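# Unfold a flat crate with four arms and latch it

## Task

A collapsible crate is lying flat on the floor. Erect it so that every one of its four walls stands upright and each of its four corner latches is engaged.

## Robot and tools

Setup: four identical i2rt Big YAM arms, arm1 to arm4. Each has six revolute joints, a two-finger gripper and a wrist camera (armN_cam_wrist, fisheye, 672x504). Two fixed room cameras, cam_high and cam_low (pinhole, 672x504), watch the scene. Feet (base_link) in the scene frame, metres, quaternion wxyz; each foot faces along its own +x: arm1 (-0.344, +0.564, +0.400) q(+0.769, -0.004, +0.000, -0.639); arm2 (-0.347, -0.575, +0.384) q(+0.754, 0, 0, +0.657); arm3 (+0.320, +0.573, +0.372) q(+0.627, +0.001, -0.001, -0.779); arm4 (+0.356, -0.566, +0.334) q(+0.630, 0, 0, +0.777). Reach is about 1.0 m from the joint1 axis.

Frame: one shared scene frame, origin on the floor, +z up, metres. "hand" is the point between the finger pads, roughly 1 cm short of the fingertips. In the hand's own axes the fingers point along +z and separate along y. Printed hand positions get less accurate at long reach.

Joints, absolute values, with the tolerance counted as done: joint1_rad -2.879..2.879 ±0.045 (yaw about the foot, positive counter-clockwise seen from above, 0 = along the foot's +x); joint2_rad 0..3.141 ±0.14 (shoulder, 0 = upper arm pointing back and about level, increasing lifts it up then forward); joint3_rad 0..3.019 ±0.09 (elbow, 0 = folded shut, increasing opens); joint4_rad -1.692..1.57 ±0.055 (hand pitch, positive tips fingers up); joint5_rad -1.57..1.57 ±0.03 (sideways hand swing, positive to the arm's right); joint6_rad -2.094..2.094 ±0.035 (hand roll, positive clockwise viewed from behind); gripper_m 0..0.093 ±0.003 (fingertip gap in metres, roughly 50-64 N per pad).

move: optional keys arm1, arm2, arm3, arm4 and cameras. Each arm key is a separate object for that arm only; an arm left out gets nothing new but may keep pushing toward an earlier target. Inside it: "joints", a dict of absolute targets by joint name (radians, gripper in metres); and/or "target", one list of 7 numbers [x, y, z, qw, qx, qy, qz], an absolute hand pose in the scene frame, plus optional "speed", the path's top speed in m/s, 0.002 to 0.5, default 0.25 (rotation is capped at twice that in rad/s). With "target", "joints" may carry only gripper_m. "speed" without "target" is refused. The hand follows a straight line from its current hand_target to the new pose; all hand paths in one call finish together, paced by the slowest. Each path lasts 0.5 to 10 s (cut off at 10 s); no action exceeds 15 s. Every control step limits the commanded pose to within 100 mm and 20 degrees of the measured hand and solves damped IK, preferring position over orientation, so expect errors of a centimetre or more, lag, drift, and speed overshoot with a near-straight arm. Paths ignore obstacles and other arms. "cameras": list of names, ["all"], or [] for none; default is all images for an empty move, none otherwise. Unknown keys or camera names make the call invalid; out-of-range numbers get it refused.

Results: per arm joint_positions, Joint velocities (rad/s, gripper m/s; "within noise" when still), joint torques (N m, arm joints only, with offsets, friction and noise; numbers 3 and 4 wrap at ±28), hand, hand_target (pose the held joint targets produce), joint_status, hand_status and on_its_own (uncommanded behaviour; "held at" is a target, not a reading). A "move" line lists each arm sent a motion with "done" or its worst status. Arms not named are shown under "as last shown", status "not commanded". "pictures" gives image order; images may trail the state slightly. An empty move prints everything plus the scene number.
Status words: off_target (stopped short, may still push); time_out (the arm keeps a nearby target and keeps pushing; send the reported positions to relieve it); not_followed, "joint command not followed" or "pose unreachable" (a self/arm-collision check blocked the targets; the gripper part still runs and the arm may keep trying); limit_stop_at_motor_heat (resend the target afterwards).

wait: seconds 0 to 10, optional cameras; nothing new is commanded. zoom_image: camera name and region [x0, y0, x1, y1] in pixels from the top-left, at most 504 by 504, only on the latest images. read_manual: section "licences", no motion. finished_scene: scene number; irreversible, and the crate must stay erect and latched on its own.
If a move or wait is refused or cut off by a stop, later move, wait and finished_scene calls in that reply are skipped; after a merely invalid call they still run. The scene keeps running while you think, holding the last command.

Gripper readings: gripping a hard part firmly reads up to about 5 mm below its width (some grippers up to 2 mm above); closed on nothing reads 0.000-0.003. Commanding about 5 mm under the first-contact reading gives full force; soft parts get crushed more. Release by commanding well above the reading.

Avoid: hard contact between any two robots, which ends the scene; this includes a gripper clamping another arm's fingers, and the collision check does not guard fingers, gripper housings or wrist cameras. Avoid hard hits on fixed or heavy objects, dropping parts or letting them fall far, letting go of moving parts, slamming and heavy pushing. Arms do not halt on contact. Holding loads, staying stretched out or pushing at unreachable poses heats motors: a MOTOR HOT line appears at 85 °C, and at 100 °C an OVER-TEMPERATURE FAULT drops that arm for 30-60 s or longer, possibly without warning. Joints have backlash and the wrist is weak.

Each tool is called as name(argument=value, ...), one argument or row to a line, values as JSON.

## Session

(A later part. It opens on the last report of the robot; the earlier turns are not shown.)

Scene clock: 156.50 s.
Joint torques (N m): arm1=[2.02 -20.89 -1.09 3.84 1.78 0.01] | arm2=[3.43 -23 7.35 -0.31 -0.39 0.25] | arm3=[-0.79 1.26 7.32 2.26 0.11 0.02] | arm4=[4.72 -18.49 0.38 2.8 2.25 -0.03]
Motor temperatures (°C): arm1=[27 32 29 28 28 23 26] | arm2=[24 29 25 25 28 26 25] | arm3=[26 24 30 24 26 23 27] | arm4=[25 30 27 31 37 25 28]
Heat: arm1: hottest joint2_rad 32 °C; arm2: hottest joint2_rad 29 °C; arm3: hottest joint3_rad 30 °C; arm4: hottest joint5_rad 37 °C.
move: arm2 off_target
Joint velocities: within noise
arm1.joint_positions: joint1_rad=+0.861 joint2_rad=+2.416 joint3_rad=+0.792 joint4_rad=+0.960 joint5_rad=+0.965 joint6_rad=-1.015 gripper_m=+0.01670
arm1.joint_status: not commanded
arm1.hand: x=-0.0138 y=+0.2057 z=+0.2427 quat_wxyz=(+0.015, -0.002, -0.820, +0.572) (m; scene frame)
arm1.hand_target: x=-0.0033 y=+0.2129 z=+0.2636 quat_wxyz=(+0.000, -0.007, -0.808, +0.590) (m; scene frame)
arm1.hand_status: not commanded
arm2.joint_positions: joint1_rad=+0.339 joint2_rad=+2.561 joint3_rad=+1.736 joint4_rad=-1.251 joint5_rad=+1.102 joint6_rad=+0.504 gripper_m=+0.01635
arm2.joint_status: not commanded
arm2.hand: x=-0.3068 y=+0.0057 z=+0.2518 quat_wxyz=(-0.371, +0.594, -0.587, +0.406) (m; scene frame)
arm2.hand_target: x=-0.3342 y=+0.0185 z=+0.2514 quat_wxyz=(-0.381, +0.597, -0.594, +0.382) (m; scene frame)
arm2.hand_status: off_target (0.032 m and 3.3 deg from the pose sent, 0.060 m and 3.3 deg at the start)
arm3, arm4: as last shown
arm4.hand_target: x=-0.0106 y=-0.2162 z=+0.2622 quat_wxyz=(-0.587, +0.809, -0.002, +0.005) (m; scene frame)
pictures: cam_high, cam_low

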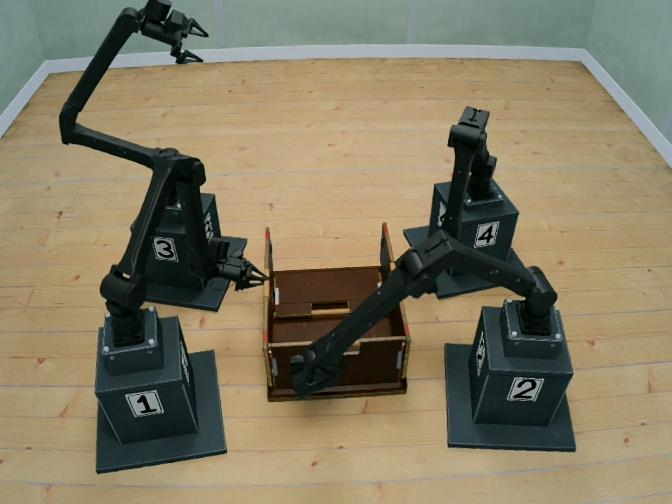

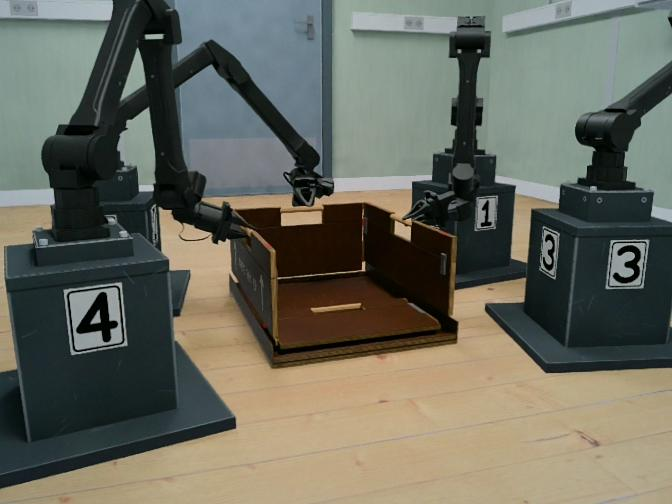

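zoom_image(
  camera="cam_high",
  region=[255, 325, 295, 365],
)

zoom_image(
  camera="cam_high",
  region=[380, 320, 420, 360],
)

Scaled by 12.600 from the camera's 672x504 image, which has a finer 960x720 frame.

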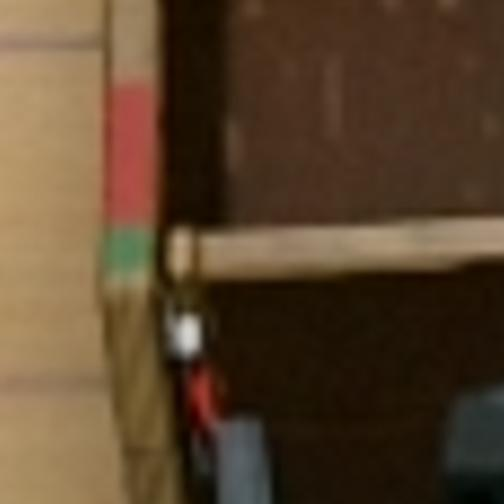

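Scaled by 12.600 from the camera's 672x504 image, which has a finer 960x720 frame.

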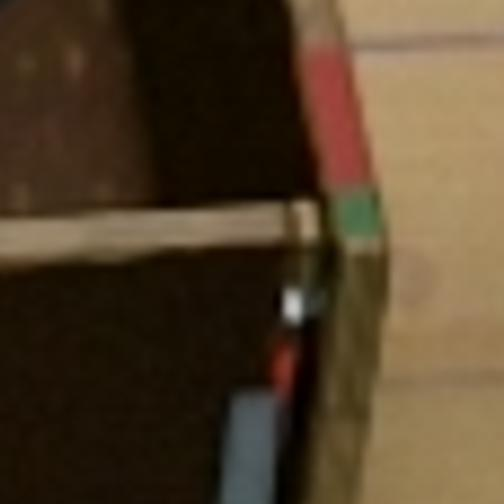

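move(
  arm3={"joints":{"joint1_rad":-0.23,"joint2_rad":0.9,"joint3_rad":1.3,"joint4_rad":-1.4,"joint5_rad":0,"joint6_rad":-0.45,"gripper_m":0.05}},
)

move(
  arm3={"target":[0.055,0.0,0.4,0,0.7071,0.7071,0]},
)

move(
  arm3={"target":[0.055,-0.015,0.22,0,0.7071,0.7071,0]},
  cameras=["arm3_cam_wrist","cam_high"],
)

Scene clock: 165.10 s.
Joint torques (N m): arm1=[2.67 -20.37 -0.85 3.82 1.75 0.05] | arm2=[3.43 -22.89 7.39 -0.42 -0.39 0.29] | arm3=[-1.61 -4.84 7.75 1.09 0.16 -0.03] | arm4=[4.72 -18.55 0.38 2.81 2.25 -0.03]
Motor temperatures (°C): arm1=[27 33 28 28 28 23 26] | arm2=[24 30 25 25 28 26 26] | arm3=[26 24 30 24 26 23 27] | arm4=[25 30 27 31 38 25 28]
Heat: arm1: hottest joint2_rad 33 °C; arm2: hottest joint2_rad 30 °C; arm3: hottest joint3_rad 30 °C; arm4: hottest joint5_rad 38 °C.
move: arm3 done
Joint velocities: within noise
arm1, arm2, arm4: as last shown
arm3.joint_positions: joint1_rad=-0.227 joint2_rad=+0.916 joint3_rad=+1.299 joint4_rad=-1.386 joint5_rad=-0.001 joint6_rad=-0.448 gripper_m=+0.05012
arm3.joint_status: all done
arm3.hand: x=+0.1766 y=+0.2728 z=+0.7766 quat_wxyz=(-0.095, -0.677, -0.681, +0.262) (m; scene frame)
arm3.hand_target: x=+0.1744 y=+0.2785 z=+0.7770 quat_wxyz=(-0.090, -0.679, -0.681, +0.261) (m; scene frame)
arm3.hand_status: not commanded
pictures: none

Scene clock: 168.03 s.
Joint torques (N m): arm1=[2.14 -20.6 -0.72 3.85 1.76 0.03] | arm2=[3.43 -22.83 7.41 -0.4 -0.39 0.29] | arm3=[0.21 -17.55 10.14 -0.17 0.04 0.15] | arm4=[4.72 -18.55 0.38 2.81 2.25 -0.03]
Motor temperatures (°C): arm1=[27 33 28 28 28 23 26] | arm2=[24 30 25 25 28 26 26] | arm3=[26 24 31 24 26 23 27] | arm4=[25 30 27 31 38 25 28]
Heat: arm1: hottest joint2_rad 33 °C; arm2: hottest joint2_rad 30 °C; arm3: hottest joint3_rad 31 °C; arm4: hottest joint5_rad 38 °C.
move: arm3 off_target
Joint velocities: within noise
arm1, arm2, arm4: as last shown
arm3.joint_positions: joint1_rad=-0.227 joint2_rad=+2.079 joint3_rad=+1.670 joint4_rad=-1.169 joint5_rad=+0.000 joint6_rad=-0.438 gripper_m=+0.05012
arm3.joint_status: not commanded
arm3.hand: x=+0.0569 y=+0.0187 z=+0.3989 quat_wxyz=(+0.000, -0.709, -0.705, -0.004) (m; scene frame)
arm3.hand_target: x=+0.0558 y=+0.0045 z=+0.3997 quat_wxyz=(-0.002, -0.710, -0.705, +0.000) (m; scene frame)
arm3.hand_status: off_target (0.019 m and 0.6 deg from the pose sent, 0.481 m and 32.4 deg at the start)
pictures: none

Scene clock: 169.60 s.
Joint torques (N m): arm1=[2.55 -20.37 -0.85 3.95 1.74 0.03] | arm2=[3.43 -22.89 7.41 -0.42 -0.39 0.29] | arm3=[-0.03 -18.96 8.34 0.7 0.18 0.14] | arm4=[4.72 -18.49 0.38 2.8 2.25 -0.03]
Motor temperatures (°C): arm1=[27 33 28 28 28 23 26] | arm2=[24 30 25 25 28 26 26] | arm3=[26 24 31 24 26 23 27] | arm4=[25 31 27 31 38 25 28]
Heat: arm1: hottest joint2_rad 33 °C; arm2: hottest joint2_rad 30 °C; arm3: hottest joint3_rad 31 °C; arm4: hottest joint5_rad 38 °C.
move: arm3 off_target
Joint velocities: within noise
arm1, arm2, arm4: as last shown
arm3.joint_positions: joint1_rad=-0.218 joint2_rad=+2.374 joint3_rad=+1.673 joint4_rad=-0.902 joint5_rad=+0.000 joint6_rad=-0.438 gripper_m=+0.05012
arm3.joint_status: not commanded
arm3.hand: x=+0.0578 y=+0.0060 z=+0.2212 quat_wxyz=(+0.005, -0.705, -0.709, -0.016) (m; scene frame)
arm3.hand_target: x=+0.0572 y=-0.0125 z=+0.2195 quat_wxyz=(+0.000, -0.705, -0.709, -0.001) (m; scene frame)
arm3.hand_status: off_target (0.021 m and 1.9 deg from the pose sent, 0.182 m and 0.6 deg at the start)
pictures: arm3_cam_wrist, cam_high

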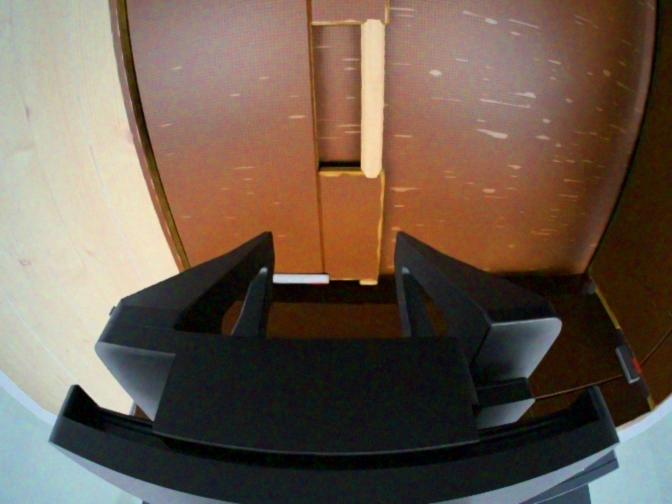

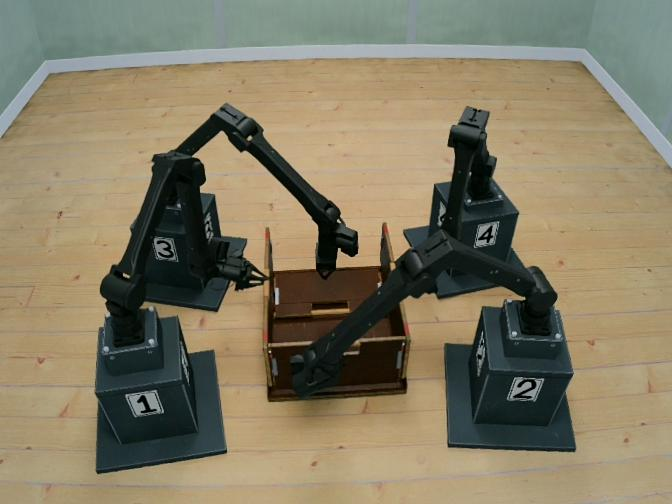

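move(
  arm3={"target":[0.026,-0.045,0.11,0,0.7071,0.7071,0],"speed":0.15},
  cameras=["arm3_cam_wrist","cam_high"],
)

Scene clock: 173.27 s.
Joint torques (N m): arm1=[2.37 -20.95 -0.9 3.71 1.81 0.04] | arm2=[3.43 -22.89 7.41 -0.43 -0.39 0.28] | arm3=[-1.55 -19.72 8.35 0.14 0.13 -0.01] | arm4=[4.72 -18.55 0.38 2.8 2.25 -0.03]
Motor temperatures (°C): arm1=[27 33 28 28 28 23 26] | arm2=[24 30 25 25 28 26 26] | arm3=[26 24 31 24 26 23 27] | arm4=[25 31 27 31 38 25 28]
Heat: arm1: hottest joint2_rad 33 °C; arm2: hottest joint2_rad 30 °C; arm3: hottest joint3_rad 31 °C; arm4: hottest joint5_rad 38 °C.
move: arm3 off_target
Joint velocities: within noise
arm1, arm2, arm4: as last shown
arm3.joint_positions: joint1_rad=-0.219 joint2_rad=+2.653 joint3_rad=+1.946 joint4_rad=-0.859 joint5_rad=+0.000 joint6_rad=-0.433 gripper_m=+0.05012
arm3.joint_status: not commanded
arm3.hand: x=+0.0343 y=-0.0428 z=+0.1228 quat_wxyz=(-0.002, -0.708, -0.706, +0.001) (m; scene frame)
arm3.hand_target: x=+0.0254 y=-0.0435 z=+0.1103 quat_wxyz=(+0.000, -0.709, -0.705, +0.001) (m; scene frame)
arm3.hand_status: off_target (0.015 m and 0.3 deg from the pose sent, 0.126 m and 1.9 deg at the start)
pictures: arm3_cam_wrist, cam_high

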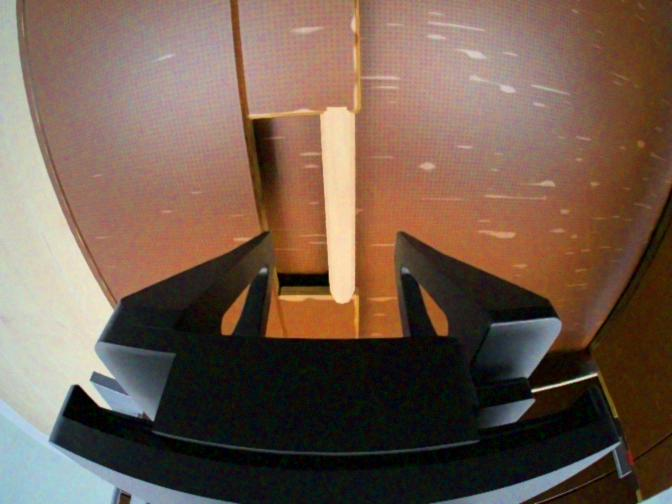

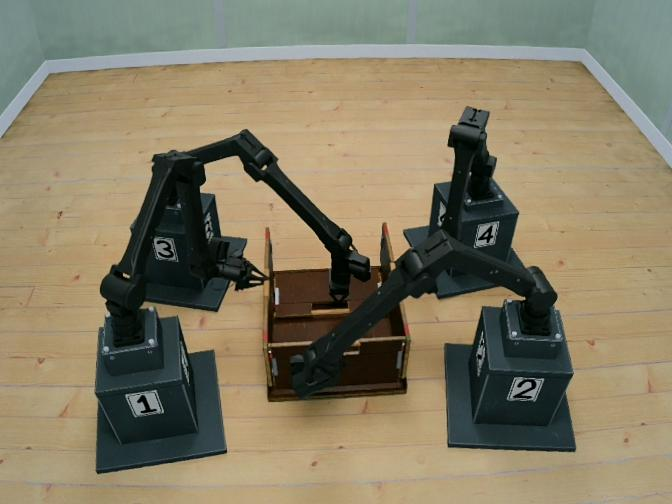

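move(
  arm3={"target":[0.024,-0.045,0.06,0,0.7071,0.7071,0],"speed":0.08},
  cameras=["arm3_cam_wrist"],
)

Scene clock: 177.03 s.
Joint torques (N m): arm1=[2.32 -21.07 -0.88 3.78 1.78 0.03] | arm2=[3.37 -22.89 7.41 -0.42 -0.39 0.29] | arm3=[-1.73 -20.13 8.29 0.7 0.19 -0.05] | arm4=[4.72 -18.55 0.39 2.8 2.25 -0.03]
Motor temperatures (°C): arm1=[27 33 28 28 28 23 26] | arm2=[24 30 25 25 28 26 26] | arm3=[26 25 31 24 26 23 27] | arm4=[25 31 27 31 39 25 28]
Heat: arm1: hottest joint2_rad 33 °C; arm2: hottest joint2_rad 30 °C; arm3: hottest joint3_rad 31 °C; arm4: hottest joint5_rad 39 °C.
move: arm3 off_target
Joint velocities: within noise
arm1, arm2, arm4: as last shown
arm3.joint_positions: joint1_rad=-0.219 joint2_rad=+2.762 joint3_rad=+2.023 joint4_rad=-0.840 joint5_rad=+0.000 joint6_rad=-0.438 gripper_m=+0.05012
arm3.joint_status: not commanded
arm3.hand: x=+0.0348 y=-0.0419 z=+0.0731 quat_wxyz=(+0.001, -0.706, -0.708, -0.005) (m; scene frame)
arm3.hand_target: x=+0.0245 y=-0.0440 z=+0.0608 quat_wxyz=(+0.000, -0.707, -0.708, +0.001) (m; scene frame)
arm3.hand_status: off_target (0.017 m and 0.6 deg from the pose sent, 0.064 m and 0.3 deg at the start)
pictures: arm3_cam_wrist

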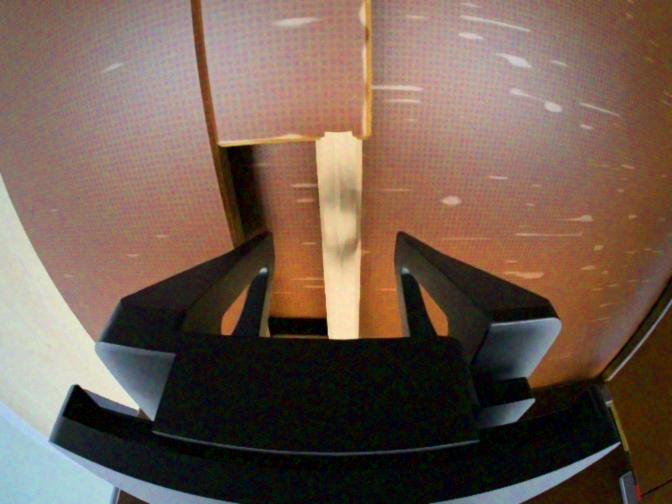

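move(
  arm3={"target":[0.024,-0.045,0.036,0,0.7071,0.7071,0],"speed":0.06},
)

move(
  arm3={"joints":{"gripper_m":0.01}},
  cameras=["arm3_cam_wrist","cam_low"],
)

zoom_image(
  camera="cam_low",
  region=[260, 210, 400, 330],
)

Scene clock: 179.90 s.
Joint torques (N m): arm1=[2.9 -20.84 -0.76 3.73 1.79 0.05] | arm2=[3.43 -22.83 7.39 -0.42 -0.38 0.29] | arm3=[-1.14 -20.19 8.1 0.72 0.16 -0.04] | arm4=[4.72 -18.49 0.39 2.8 2.25 -0.03]
Motor temperatures (°C): arm1=[27 33 28 28 28 23 26] | arm2=[24 30 25 25 28 26 26] | arm3=[26 25 31 24 26 23 27] | arm4=[25 31 27 31 39 25 28]
Heat: arm1: hottest joint2_rad 33 °C; arm2: hottest joint2_rad 30 °C; arm3: hottest joint3_rad 31 °C; arm4: hottest joint5_rad 39 °C.
move: arm3 off_target
Joint velocities: within noise
arm1, arm2: as last shown
arm3.joint_positions: joint1_rad=-0.219 joint2_rad=+2.815 joint3_rad=+2.067 joint4_rad=-0.830 joint5_rad=+0.000 joint6_rad=-0.438 gripper_m=+0.05012
arm3.joint_status: not commanded
arm3.hand: x=+0.0342 y=-0.0434 z=+0.0502 quat_wxyz=(+0.000, -0.706, -0.708, -0.004) (m; scene frame)
arm3.hand_target: x=+0.0244 y=-0.0443 z=+0.0368 quat_wxyz=(+0.000, -0.707, -0.707, +0.001) (m; scene frame)
arm3.hand_status: off_target (0.018 m and 0.5 deg from the pose sent, 0.039 m and 0.6 deg at the start)
arm4.joint_positions: joint1_rad=+0.861 joint2_rad=+2.211 joint3_rad=+0.793 joint4_rad=+0.741 joint5_rad=+0.967 joint6_rad=-0.990 gripper_m=+0.01603
arm4.joint_status: not commanded
arm4.hand: x=-0.0090 y=-0.2020 z=+0.2421 quat_wxyz=(-0.567, +0.823, -0.002, +0.004) (m; scene frame)
arm4.hand_target: x=-0.0106 y=-0.2162 z=+0.2622 quat_wxyz=(-0.587, +0.809, -0.002, +0.005) (m; scene frame)
arm4.hand_status: not commanded
pictures: none

Scene clock: 180.63 s.
Joint torques (N m): arm1=[2.55 -20.89 -0.64 3.84 1.75 0.04] | arm2=[3.37 -22.83 7.39 -0.42 -0.39 0.28] | arm3=[-0.97 -20.19 8.06 0.49 0.01 0.05] | arm4=[4.72 -18.49 0.38 2.8 2.25 -0.02]
Motor temperatures (°C): arm1=[27 33 28 28 28 23 26] | arm2=[24 30 25 25 28 26 26] | arm3=[26 25 31 24 26 23 27] | arm4=[25 31 27 31 39 25 28]
Heat: arm1: hottest joint2_rad 33 °C; arm2: hottest joint2_rad 30 °C; arm3: hottest joint3_rad 31 °C; arm4: hottest joint5_rad 39 °C.
move: arm3 off_target
Joint velocities: within noise
arm1, arm2, arm4: as last shown
arm3.joint_positions: joint1_rad=-0.221 joint2_rad=+2.817 joint3_rad=+2.067 joint4_rad=-0.828 joint5_rad=+0.005 joint6_rad=-0.455 gripper_m=+0.01638
arm3.joint_status: gripper_m off_target (ended at +0.01641, target +0.01000)
arm3.hand: x=+0.0327 y=-0.0423 z=+0.0492 quat_wxyz=(+0.002, -0.701, -0.714, -0.004) (m; scene frame)
arm3.hand_target: x=+0.0256 y=-0.0438 z=+0.0357 quat_wxyz=(+0.000, -0.704, -0.710, +0.000) (m; scene frame)
arm3.hand_status: not commanded
pictures: arm3_cam_wrist, cam_low

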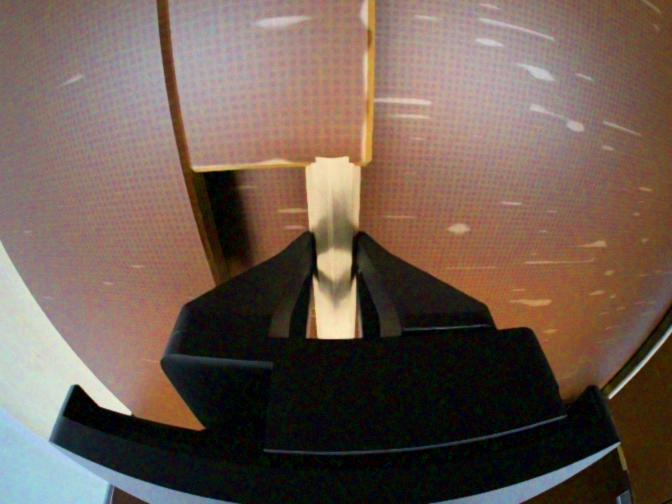

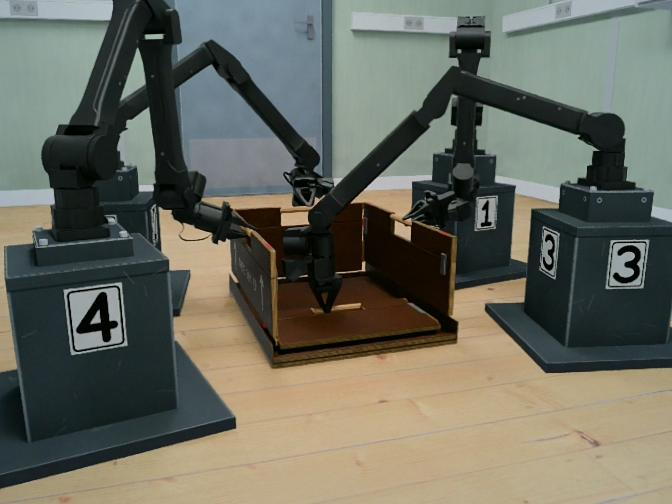

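Scaled by 3.600 from the camera's 672x504 image, which has a finer 960x720 frame.

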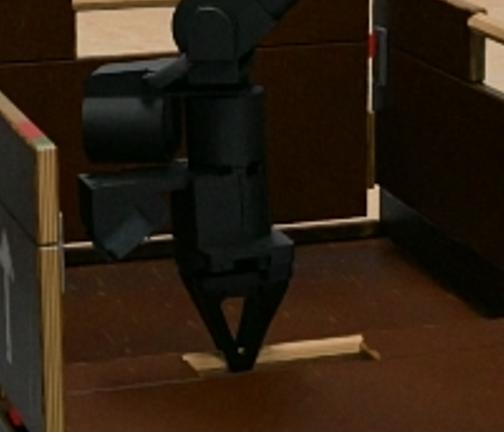

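move(
  arm3={"target":[0.042,-0.044,0.118,-0.0923,0.7010,0.7010,-0.0923],"speed":0.1},
)

move(
  arm3={"target":[0.072,-0.044,0.180,-0.2126,0.6744,0.6744,-0.2126],"speed":0.1},
  cameras=["arm3_cam_wrist","cam_high","cam_low"],
)

Scene clock: 184.77 s.
Joint torques (N m): arm1=[2.49 -20.78 -0.91 3.75 1.76 0.04] | arm2=[3.37 -22.83 7.38 -0.42 -0.39 0.29] | arm3=[0.79 -24.18 4.04 0.42 0.56 0.24] | arm4=[4.72 -18.55 0.38 2.8 2.25 -0.03]
Motor temperatures (°C): arm1=[27 33 28 28 28 23 26] | arm2=[24 30 25 25 28 26 26] | arm3=[26 25 32 24 26 23 27] | arm4=[25 31 27 31 39 25 28]
Heat: arm1: hottest joint2_rad 33 °C; arm2: hottest joint2_rad 30 °C; arm3: hottest joint3_rad 32 °C; arm4: hottest joint5_rad 39 °C.
move: arm3 off_target
Joint velocities: within noise
arm1.joint_positions: joint1_rad=+0.861 joint2_rad=+2.416 joint3_rad=+0.792 joint4_rad=+0.960 joint5_rad=+0.965 joint6_rad=-1.015 gripper_m=+0.01670
arm1.joint_status: not commanded
arm1.hand: x=-0.0138 y=+0.2057 z=+0.2427 quat_wxyz=(+0.015, -0.002, -0.820, +0.572) (m; scene frame)
arm1.hand_target: x=-0.0033 y=+0.2129 z=+0.2636 quat_wxyz=(+0.000, -0.007, -0.808, +0.590) (m; scene frame)
arm1.hand_status: not commanded
arm2.joint_positions: joint1_rad=+0.339 joint2_rad=+2.561 joint3_rad=+1.736 joint4_rad=-1.251 joint5_rad=+1.102 joint6_rad=+0.504 gripper_m=+0.01635
arm2.joint_status: not commanded
arm2.hand: x=-0.3068 y=+0.0057 z=+0.2518 quat_wxyz=(-0.371, +0.594, -0.587, +0.406) (m; scene frame)
arm2.hand_target: x=-0.3342 y=+0.0185 z=+0.2514 quat_wxyz=(-0.381, +0.597, -0.594, +0.382) (m; scene frame)
arm2.hand_status: not commanded
arm3.joint_positions: joint1_rad=-0.152 joint2_rad=+2.654 joint3_rad=+1.852 joint4_rad=-0.681 joint5_rad=+0.232 joint6_rad=-0.390 gripper_m=+0.01636
arm3.joint_status: not commanded
arm3.hand: x=+0.0410 y=-0.0421 z=+0.1014 quat_wxyz=(+0.088, -0.697, -0.706, +0.085) (m; scene frame)
arm3.hand_target: x=+0.0455 y=-0.0488 z=+0.1177 quat_wxyz=(+0.087, -0.699, -0.703, +0.095) (m; scene frame)
arm3.hand_status: off_target (0.017 m and 1.2 deg from the pose sent, 0.069 m and 15.1 deg at the start)
arm4: as last shown
pictures: none

Scene clock: 187.10 s.
Joint torques (N m): arm1=[2.61 -21.25 -0.8 3.82 1.75 0.05] | arm2=[3.37 -22.83 7.41 -0.4 -0.39 0.29] | arm3=[0.26 -22.95 3.9 0.77 1.26 0.14] | arm4=[4.72 -18.55 0.38 2.8 2.26 -0.03]
Motor temperatures (°C): arm1=[27 33 28 28 28 23 27] | arm2=[24 31 25 25 28 26 26] | arm3=[26 26 31 24 26 23 27] | arm4=[25 31 27 31 39 25 28]
Heat: arm1: hottest joint2_rad 33 °C; arm2: hottest joint2_rad 31 °C; arm3: hottest joint3_rad 31 °C; arm4: hottest joint5_rad 39 °C.
move: arm3 off_target
Joint velocities: within noise
arm1, arm2, arm4: as last shown
arm3.joint_positions: joint1_rad=-0.027 joint2_rad=+2.519 joint3_rad=+1.684 joint4_rad=-0.596 joint5_rad=+0.574 joint6_rad=-0.281 gripper_m=+0.01634
arm3.joint_status: not commanded
arm3.hand: x=+0.0710 y=-0.0400 z=+0.1653 quat_wxyz=(+0.210, -0.678, -0.676, +0.198) (m; scene frame)
arm3.hand_target: x=+0.0727 y=-0.0432 z=+0.1796 quat_wxyz=(+0.215, -0.676, -0.673, +0.210) (m; scene frame)
arm3.hand_status: off_target (0.015 m and 1.8 deg from the pose sent, 0.085 m and 21.0 deg at the start)
pictures: arm3_cam_wrist, cam_high, cam_low

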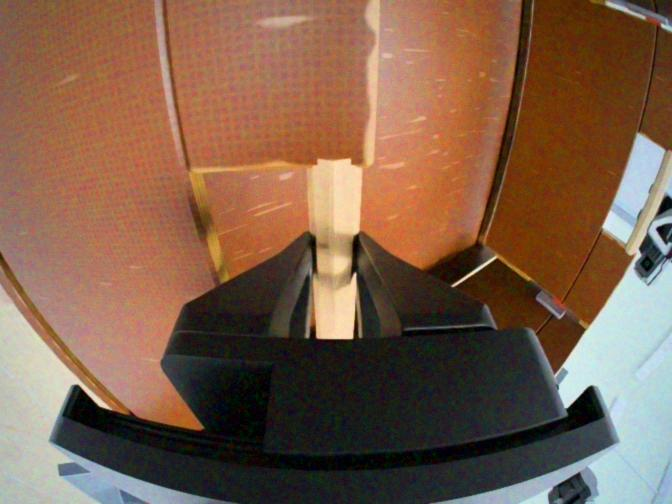

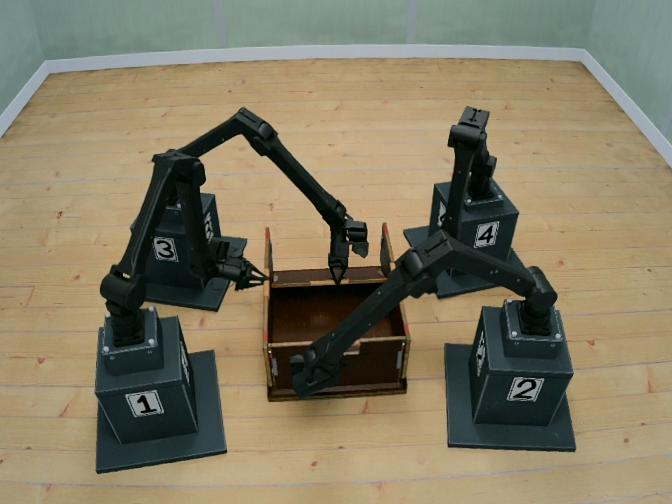

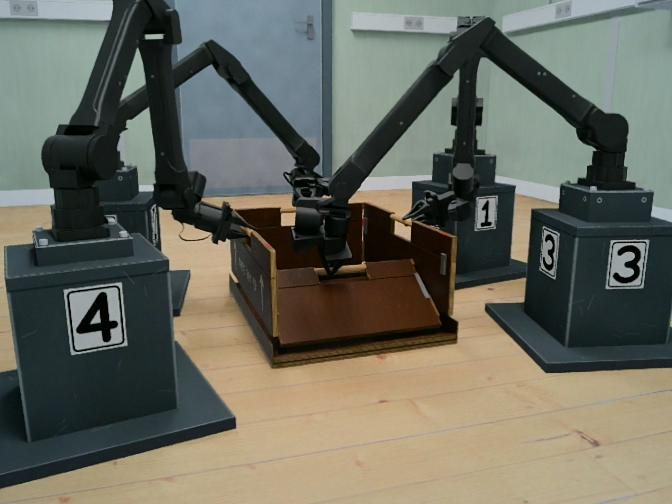

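move(
  arm3={"target":[0.121,-0.044,0.231,-0.2988,0.6409,0.6409,-0.2988],"speed":0.1},
)

move(
  arm3={"target":[0.184,-0.043,0.262,-0.3536,0.6124,0.6124,-0.3536],"speed":0.1},
)

move(
  arm3={"target":[0.235,-0.043,0.270,-0.3663,0.6048,0.6048,-0.3663],"speed":0.08},
  cameras=["arm3_cam_wrist","cam_high","cam_low"],
)

zoom_image(
  camera="cam_low",
  region=[220, 170, 470, 370],
)

zoom_image(
  camera="cam_high",
  region=[240, 210, 430, 420],
)

Scene clock: 190.60 s.
Joint torques (N m): arm1=[2.08 -20.6 -0.87 3.78 1.79 0.05] | arm2=[3.43 -22.89 7.42 -0.42 -0.39 0.28] | arm3=[0.73 -22.83 4.26 -0.09 1.35 0.09] | arm4=[4.72 -18.49 0.38 2.8 2.25 -0.03]
Motor temperatures (°C): arm1=[27 33 28 28 29 23 27] | arm2=[24 31 25 25 28 26 26] | arm3=[26 26 31 24 26 23 27] | arm4=[25 31 27 31 40 25 28]
Heat: arm1: hottest joint2_rad 33 °C; arm2: hottest joint2_rad 31 °C; arm3: hottest joint3_rad 31 °C; arm4: hottest joint5_rad 40 °C.
move: arm3 off_target
Joint velocities: within noise
arm1, arm2, arm4: as last shown
arm3.joint_positions: joint1_rad=+0.091 joint2_rad=+2.466 joint3_rad=+1.612 joint4_rad=-0.599 joint5_rad=+0.850 joint6_rad=-0.165 gripper_m=+0.01632
arm3.joint_status: not commanded
arm3.hand: x=+0.1118 y=-0.0379 z=+0.2097 quat_wxyz=(+0.297, -0.648, -0.639, +0.288) (m; scene frame)
arm3.hand_target: x=+0.1164 y=-0.0434 z=+0.2306 quat_wxyz=(+0.300, -0.642, -0.639, +0.299) (m; scene frame)
arm3.hand_status: off_target (0.024 m and 1.5 deg from the pose sent, 0.083 m and 16.5 deg at the start)
pictures: none

Scene clock: 192.23 s.
Joint torques (N m): arm1=[2.67 -21.01 -0.76 3.92 1.74 0.05] | arm2=[3.43 -22.83 7.39 -0.4 -0.39 0.29] | arm3=[0.73 -22.48 5.75 -1.68 0.44 0.17] | arm4=[4.72 -18.55 0.38 2.8 2.25 -0.03]
Motor temperatures (°C): arm1=[27 33 28 28 29 23 27] | arm2=[24 31 25 25 28 26 26] | arm3=[26 26 31 24 26 23 27] | arm4=[25 31 27 31 40 25 28]
Heat: arm1: hottest joint2_rad 33 °C; arm2: hottest joint2_rad 31 °C; arm3: hottest joint3_rad 31 °C; arm4: hottest joint5_rad 40 °C.
move: arm3 off_target
Joint velocities: within noise
arm1, arm2, arm4: as last shown
arm3.joint_positions: joint1_rad=+0.212 joint2_rad=+2.461 joint3_rad=+1.615 joint4_rad=-0.748 joint5_rad=+1.059 joint6_rad=+0.039 gripper_m=+0.01634
arm3.joint_status: not commanded
arm3.hand: x=+0.1663 y=-0.0341 z=+0.2416 quat_wxyz=(+0.357, -0.620, -0.602, +0.355) (m; scene frame)
arm3.hand_target: x=+0.1803 y=-0.0438 z=+0.2616 quat_wxyz=(+0.352, -0.614, -0.610, +0.356) (m; scene frame)
arm3.hand_status: off_target (0.028 m and 1.5 deg from the pose sent, 0.089 m and 11.2 deg at the start)
pictures: none

Scene clock: 193.80 s.
Joint torques (N m): arm1=[2.78 -20.6 -0.81 3.7 1.78 0.07] | arm2=[3.37 -22.89 7.41 -0.42 -0.39 0.29] | arm3=[1.61 -21.13 7.17 -1.96 0.77 0.16] | arm4=[4.72 -18.49 0.39 2.8 2.25 -0.03]
Motor temperatures (°C): arm1=[27 33 28 28 29 23 27] | arm2=[24 31 25 25 28 26 26] | arm3=[26 27 31 24 26 23 28] | arm4=[25 31 27 31 40 25 28]
Heat: arm1: hottest joint2_rad 33 °C; arm2: hottest joint2_rad 31 °C; arm3: hottest joint3_rad 31 °C; arm4: hottest joint5_rad 40 °C.
move: arm3 off_target
Joint velocities: within noise
arm1, arm2, arm4: as last shown
arm1.hand_target: x=-0.0032 y=+0.2129 z=+0.2636 quat_wxyz=(+0.000, -0.007, -0.808, +0.590) (m; scene frame)
arm3.joint_positions: joint1_rad=+0.301 joint2_rad=+2.466 joint3_rad=+1.664 joint4_rad=-0.968 joint5_rad=+1.080 joint6_rad=+0.220 gripper_m=+0.01617
arm3.joint_status: not commanded
arm3.hand: x=+0.2179 y=-0.0319 z=+0.2581 quat_wxyz=(+0.370, -0.610, -0.600, +0.361) (m; scene frame)
arm3.hand_target: x=+0.2341 y=-0.0430 z=+0.2699 quat_wxyz=(+0.368, -0.601, -0.608, +0.365) (m; scene frame)
arm3.hand_status: off_target (0.024 m and 1.1 deg from the pose sent, 0.075 m and 2.4 deg at the start)
pictures: arm3_cam_wrist, cam_high, cam_low

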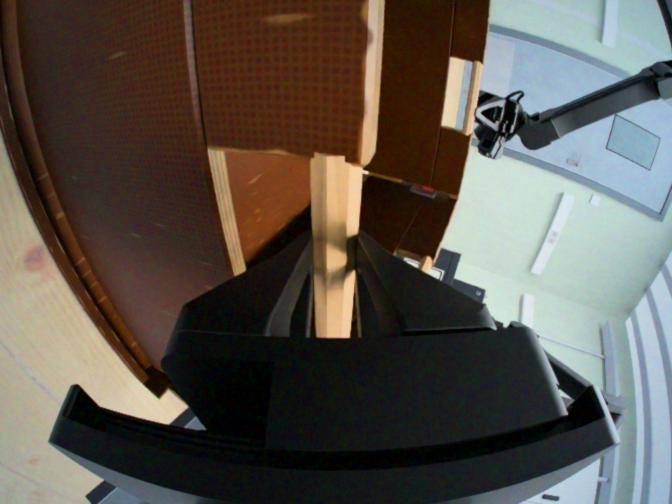

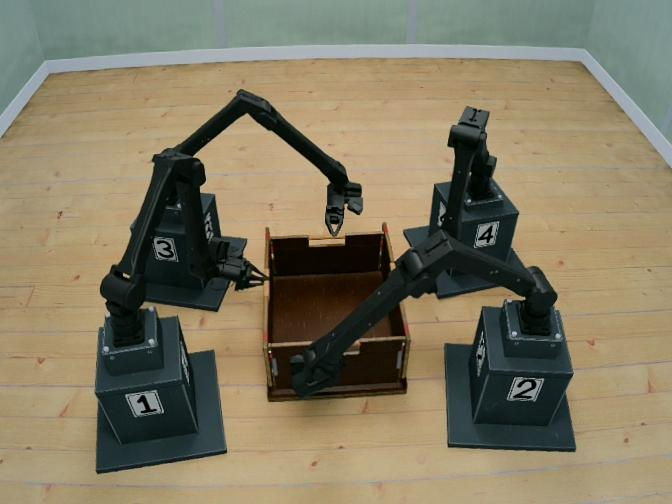

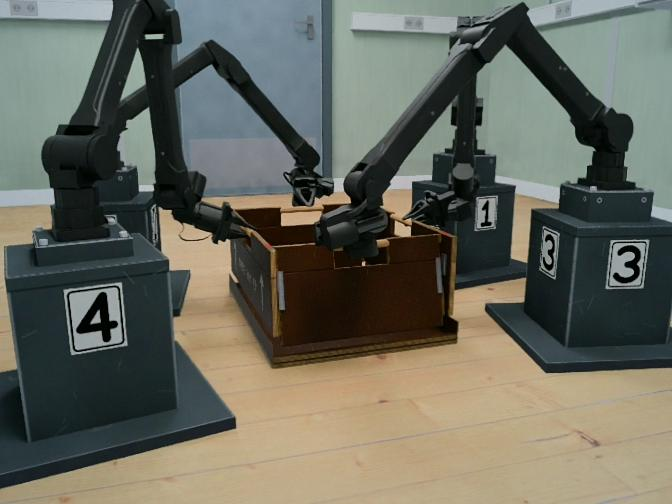

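Scaled by 2.016 from the camera's 672x504 image, which has a finer 960x720 frame.

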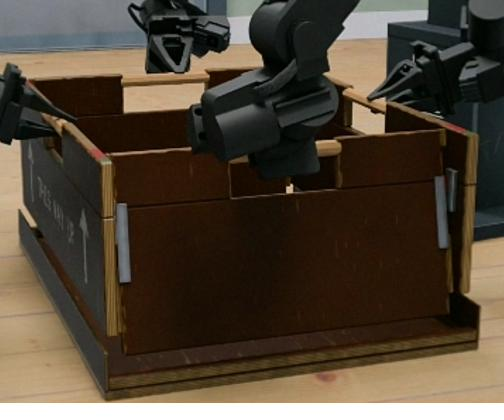

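Scaled by 2.400 from the camera's 672x504 image, which has a finer 960x720 frame.

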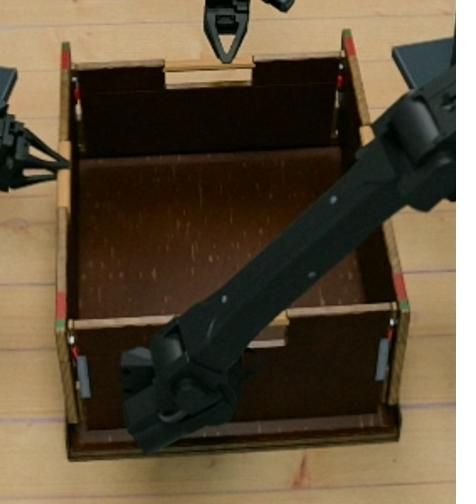

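move(
  arm3={"target":[0.268,-0.043,0.262,-0.3799,0.5964,0.5964,-0.3799],"speed":0.06},
)

move(
  arm3={"target":[0.285,-0.043,0.254,-0.3799,0.5964,0.5964,-0.3799],"speed":0.06},
  cameras=["cam_high","cam_low"],
)

zoom_image(
  camera="cam_low",
  region=[220, 170, 470, 370],
)

zoom_image(
  camera="cam_high",
  region=[250, 210, 300, 260],
)

zoom_image(
  camera="cam_high",
  region=[360, 210, 410, 260],
)

Scene clock: 197.30 s.
Joint torques (N m): arm1=[2.78 -21.19 -0.85 3.79 1.74 0.02] | arm2=[3.37 -22.83 7.41 -0.4 -0.39 0.28] | arm3=[2.61 -19.49 7.58 -1.46 0.48 0.25] | arm4=[4.72 -18.49 0.38 2.81 2.25 -0.03]
Motor temperatures (°C): arm1=[27 33 28 28 29 23 27] | arm2=[24 31 25 25 28 26 26] | arm3=[26 27 31 24 26 23 28] | arm4=[25 31 27 31 40 25 28]
Heat: arm1: hottest joint2_rad 33 °C; arm2: hottest joint2_rad 31 °C; arm3: hottest joint3_rad 31 °C; arm4: hottest joint5_rad 40 °C.
move: arm3 off_target
Joint velocities: within noise
arm1, arm2, arm4: as last shown
arm3.joint_positions: joint1_rad=+0.347 joint2_rad=+2.510 joint3_rad=+1.733 joint4_rad=-1.138 joint5_rad=+1.114 joint6_rad=+0.377 gripper_m=+0.01605
arm3.joint_status: not commanded
arm3.hand: x=+0.2425 y=-0.0308 z=+0.2606 quat_wxyz=(+0.389, -0.604, -0.586, +0.374) (m; scene frame)
arm3.hand_target: x=+0.2675 y=-0.0421 z=+0.2626 quat_wxyz=(+0.380, -0.596, -0.597, +0.380) (m; scene frame)
arm3.hand_status: off_target (0.028 m and 1.9 deg from the pose sent, 0.051 m and 2.9 deg at the start)
pictures: none

Scene clock: 198.53 s.
Joint torques (N m): arm1=[2.26 -20.72 -0.81 3.7 1.74 0.03] | arm2=[3.43 -22.89 7.41 -0.4 -0.39 0.28] | arm3=[3.72 -18.61 7.92 -1.01 0.06 0.19] | arm4=[4.72 -18.55 0.38 2.8 2.25 -0.03]
Motor temperatures (°C): arm1=[27 33 28 28 29 23 27] | arm2=[24 31 26 25 28 26 26] | arm3=[26 27 31 24 26 23 28] | arm4=[25 31 27 31 40 25 28]
Heat: arm1: hottest joint2_rad 33 °C; arm2: hottest joint2_rad 31 °C; arm3: hottest joint3_rad 31 °C; arm4: hottest joint5_rad 40 °C.
move: arm3 off_target
Joint velocities: within noise
arm1, arm2: as last shown
arm3.joint_positions: joint1_rad=+0.364 joint2_rad=+2.530 joint3_rad=+1.762 joint4_rad=-1.202 joint5_rad=+1.123 joint6_rad=+0.435 gripper_m=+0.01603
arm3.joint_status: not commanded
arm3.hand: x=+0.2518 y=-0.0307 z=+0.2606 quat_wxyz=(+0.395, -0.602, -0.582, +0.379) (m; scene frame)
arm3.hand_target: x=+0.2838 y=-0.0422 z=+0.2557 quat_wxyz=(+0.380, -0.594, -0.596, +0.384) (m; scene frame)
arm3.hand_status: off_target (0.036 m and 2.4 deg from the pose sent, 0.045 m and 1.9 deg at the start)
arm4.joint_positions: joint1_rad=+0.861 joint2_rad=+2.211 joint3_rad=+0.793 joint4_rad=+0.741 joint5_rad=+0.967 joint6_rad=-0.990 gripper_m=+0.01603
arm4.joint_status: not commanded
arm4.hand: x=-0.0090 y=-0.2020 z=+0.2421 quat_wxyz=(-0.567, +0.823, -0.002, +0.004) (m; scene frame)
arm4.hand_target: x=-0.0106 y=-0.2162 z=+0.2622 quat_wxyz=(-0.587, +0.809, -0.002, +0.005) (m; scene frame)
arm4.hand_status: not commanded
pictures: cam_high, cam_low

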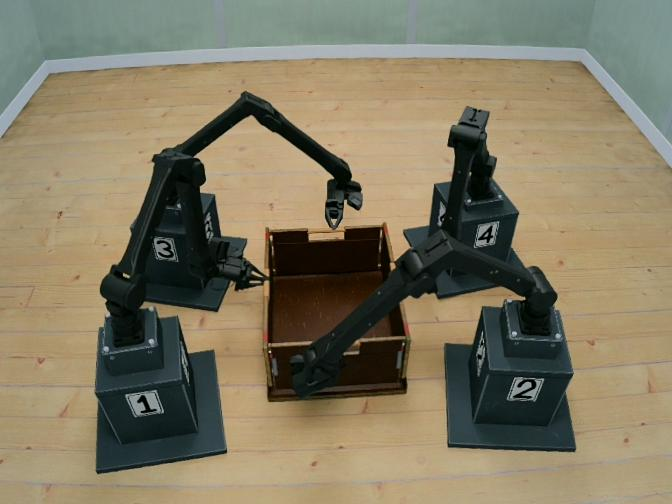

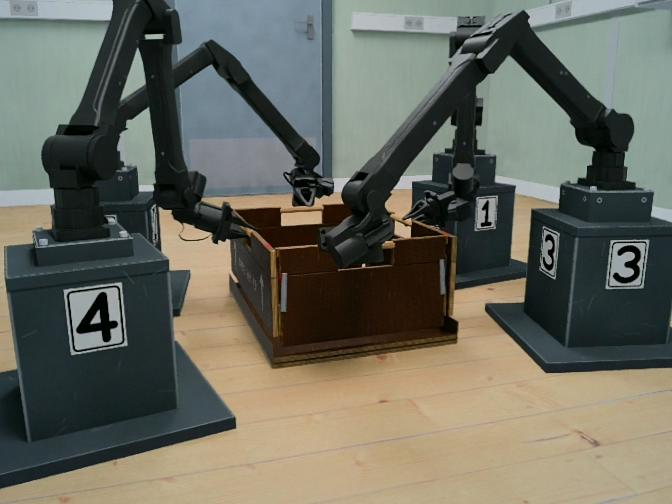

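Scaled by 2.016 from the camera's 672x504 image, which has a finer 960x720 frame.

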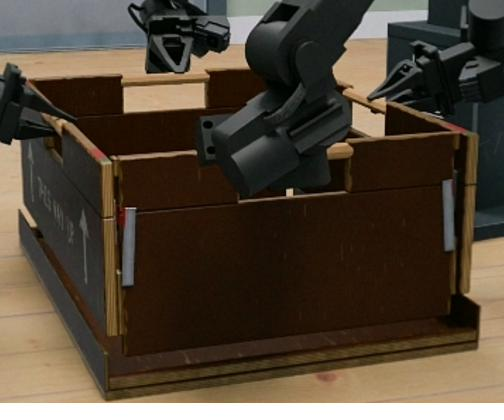

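Scaled by 10.080 from the camera's 672x504 image, which has a finer 960x720 frame.

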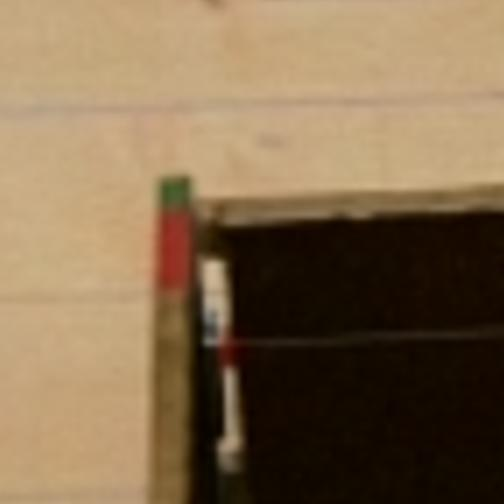

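Scaled by 10.080 from the camera's 672x504 image, which has a finer 960x720 frame.

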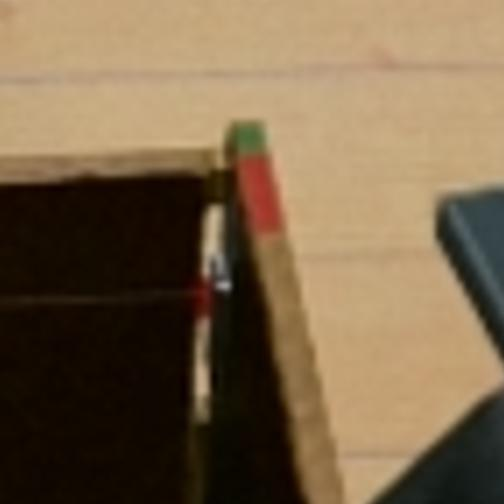

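move(
  arm3={"target":[0.312,-0.043,0.245,-0.3799,0.5964,0.5964,-0.3799],"speed":0.06},
  cameras=["cam_high","cam_low"],
)

zoom_image(
  camera="cam_low",
  region=[220, 170, 470, 370],
)

zoom_image(
  camera="cam_high",
  region=[250, 210, 300, 260],
)

zoom_image(
  camera="cam_high",
  region=[360, 210, 410, 260],
)

zoom_image(
  camera="cam_high",
  region=[240, 310, 430, 420],
)

Scene clock: 201.13 s.
Joint torques (N m): arm1=[2.61 -20.78 -0.92 3.9 1.77 0.08] | arm2=[3.43 -22.89 7.35 -0.42 -0.35 0.27] | arm3=[5.36 -19.02 8.25 -0.76 -0.55 0.23] | arm4=[4.72 -18.49 0.42 2.8 2.22 -0.03]
Motor temperatures (°C): arm1=[27 34 28 28 29 23 27] | arm2=[24 31 26 25 28 26 26] | arm3=[26 27 31 24 26 23 28] | arm4=[25 31 27 31 40 25 28]
Heat: arm1: hottest joint2_rad 34 °C; arm2: hottest joint2_rad 31 °C; arm3: hottest joint3_rad 31 °C; arm4: hottest joint5_rad 40 °C.
move: arm3 off_target
Joint velocities: within noise
arm1.joint_positions: joint1_rad=+0.861 joint2_rad=+2.416 joint3_rad=+0.792 joint4_rad=+0.962 joint5_rad=+0.965 joint6_rad=-1.015 gripper_m=+0.01670
arm1.joint_status: not commanded
arm1.hand: x=-0.0137 y=+0.2056 z=+0.2429 quat_wxyz=(+0.014, -0.003, -0.820, +0.572) (m; scene frame)
arm1.hand_target: x=-0.0031 y=+0.2128 z=+0.2638 quat_wxyz=(-0.001, -0.007, -0.807, +0.590) (m; scene frame)
arm1.hand_status: not commanded
arm2.joint_positions: joint1_rad=+0.337 joint2_rad=+2.561 joint3_rad=+1.737 joint4_rad=-1.252 joint5_rad=+1.102 joint6_rad=+0.504 gripper_m=+0.01634
arm2.joint_status: not commanded
arm2.hand: x=-0.3060 y=+0.0061 z=+0.2522 quat_wxyz=(-0.371, +0.594, -0.587, +0.406) (m; scene frame)
arm2.hand_target: x=-0.3336 y=+0.0188 z=+0.2519 quat_wxyz=(-0.380, +0.597, -0.593, +0.383) (m; scene frame)
arm2.hand_status: not commanded
arm3.joint_positions: joint1_rad=+0.381 joint2_rad=+2.556 joint3_rad=+1.808 joint4_rad=-1.296 joint5_rad=+1.114 joint6_rad=+0.510 gripper_m=+0.01600
arm3.joint_status: not commanded
arm3.hand: x=+0.2624 y=-0.0304 z=+0.2604 quat_wxyz=(+0.401, -0.604, -0.577, +0.376) (m; scene frame)
arm3.hand_target: x=+0.3108 y=-0.0395 z=+0.2466 quat_wxyz=(+0.379, -0.596, -0.597, +0.380) (m; scene frame)
arm3.hand_status: off_target (0.053 m and 3.5 deg from the pose sent, 0.063 m and 2.4 deg at the start)
arm4: as last shown
arm4.hand_target: x=-0.0109 y=-0.2161 z=+0.2622 quat_wxyz=(-0.587, +0.809, -0.001, +0.005) (m; scene frame)
pictures: cam_high, cam_low

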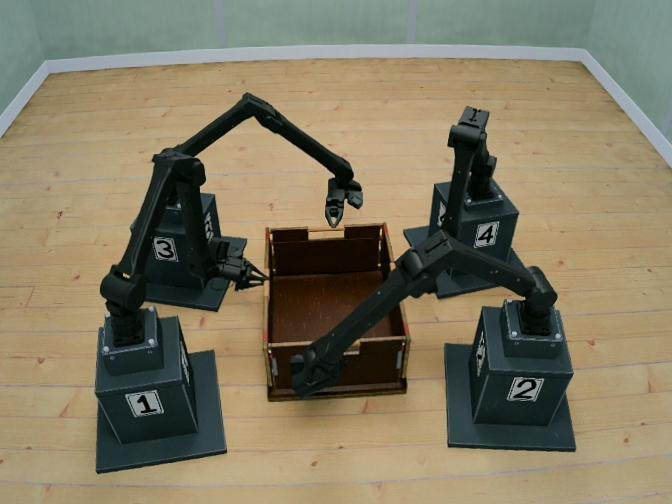

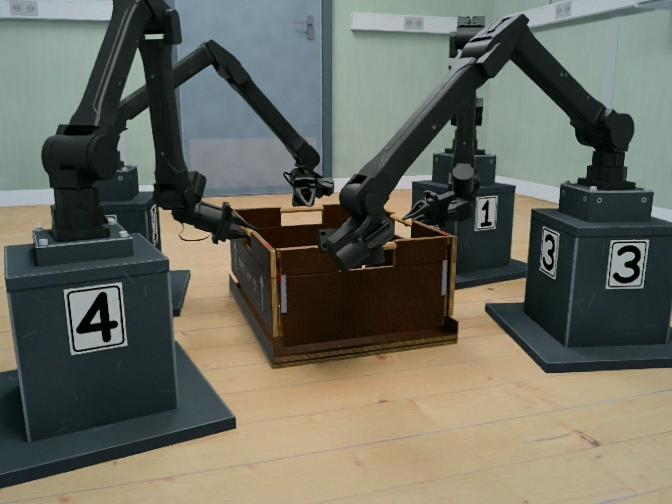

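Scaled by 2.016 from the camera's 672x504 image, which has a finer 960x720 frame.

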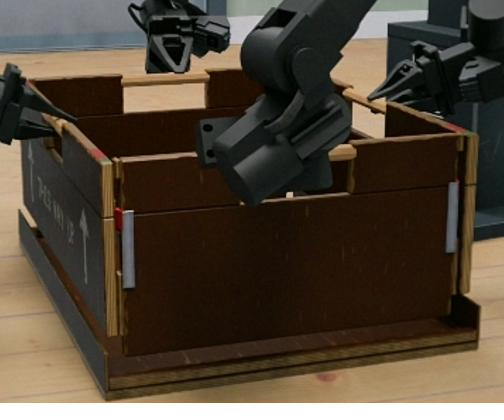

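Scaled by 10.080 from the camera's 672x504 image, which has a finer 960x720 frame.

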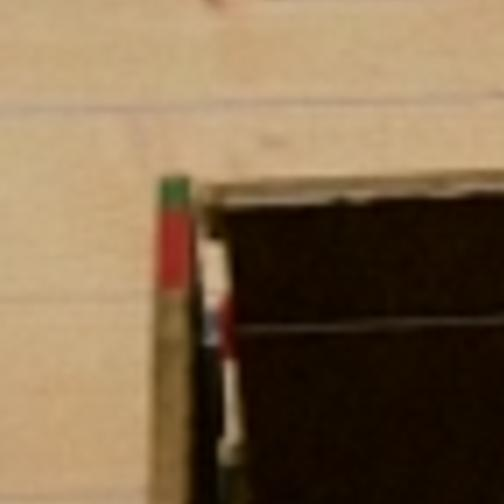

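Scaled by 10.080 from the camera's 672x504 image, which has a finer 960x720 frame.

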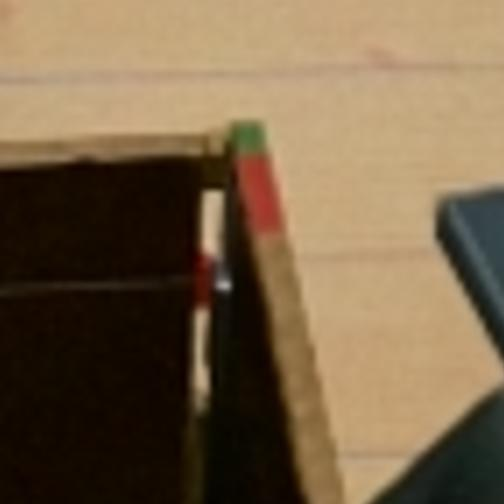

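Scaled by 2.653 from the camera's 672x504 image, which has a finer 960x720 frame.

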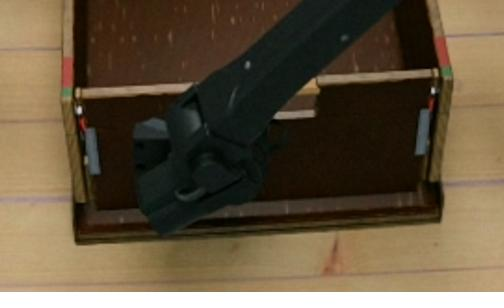

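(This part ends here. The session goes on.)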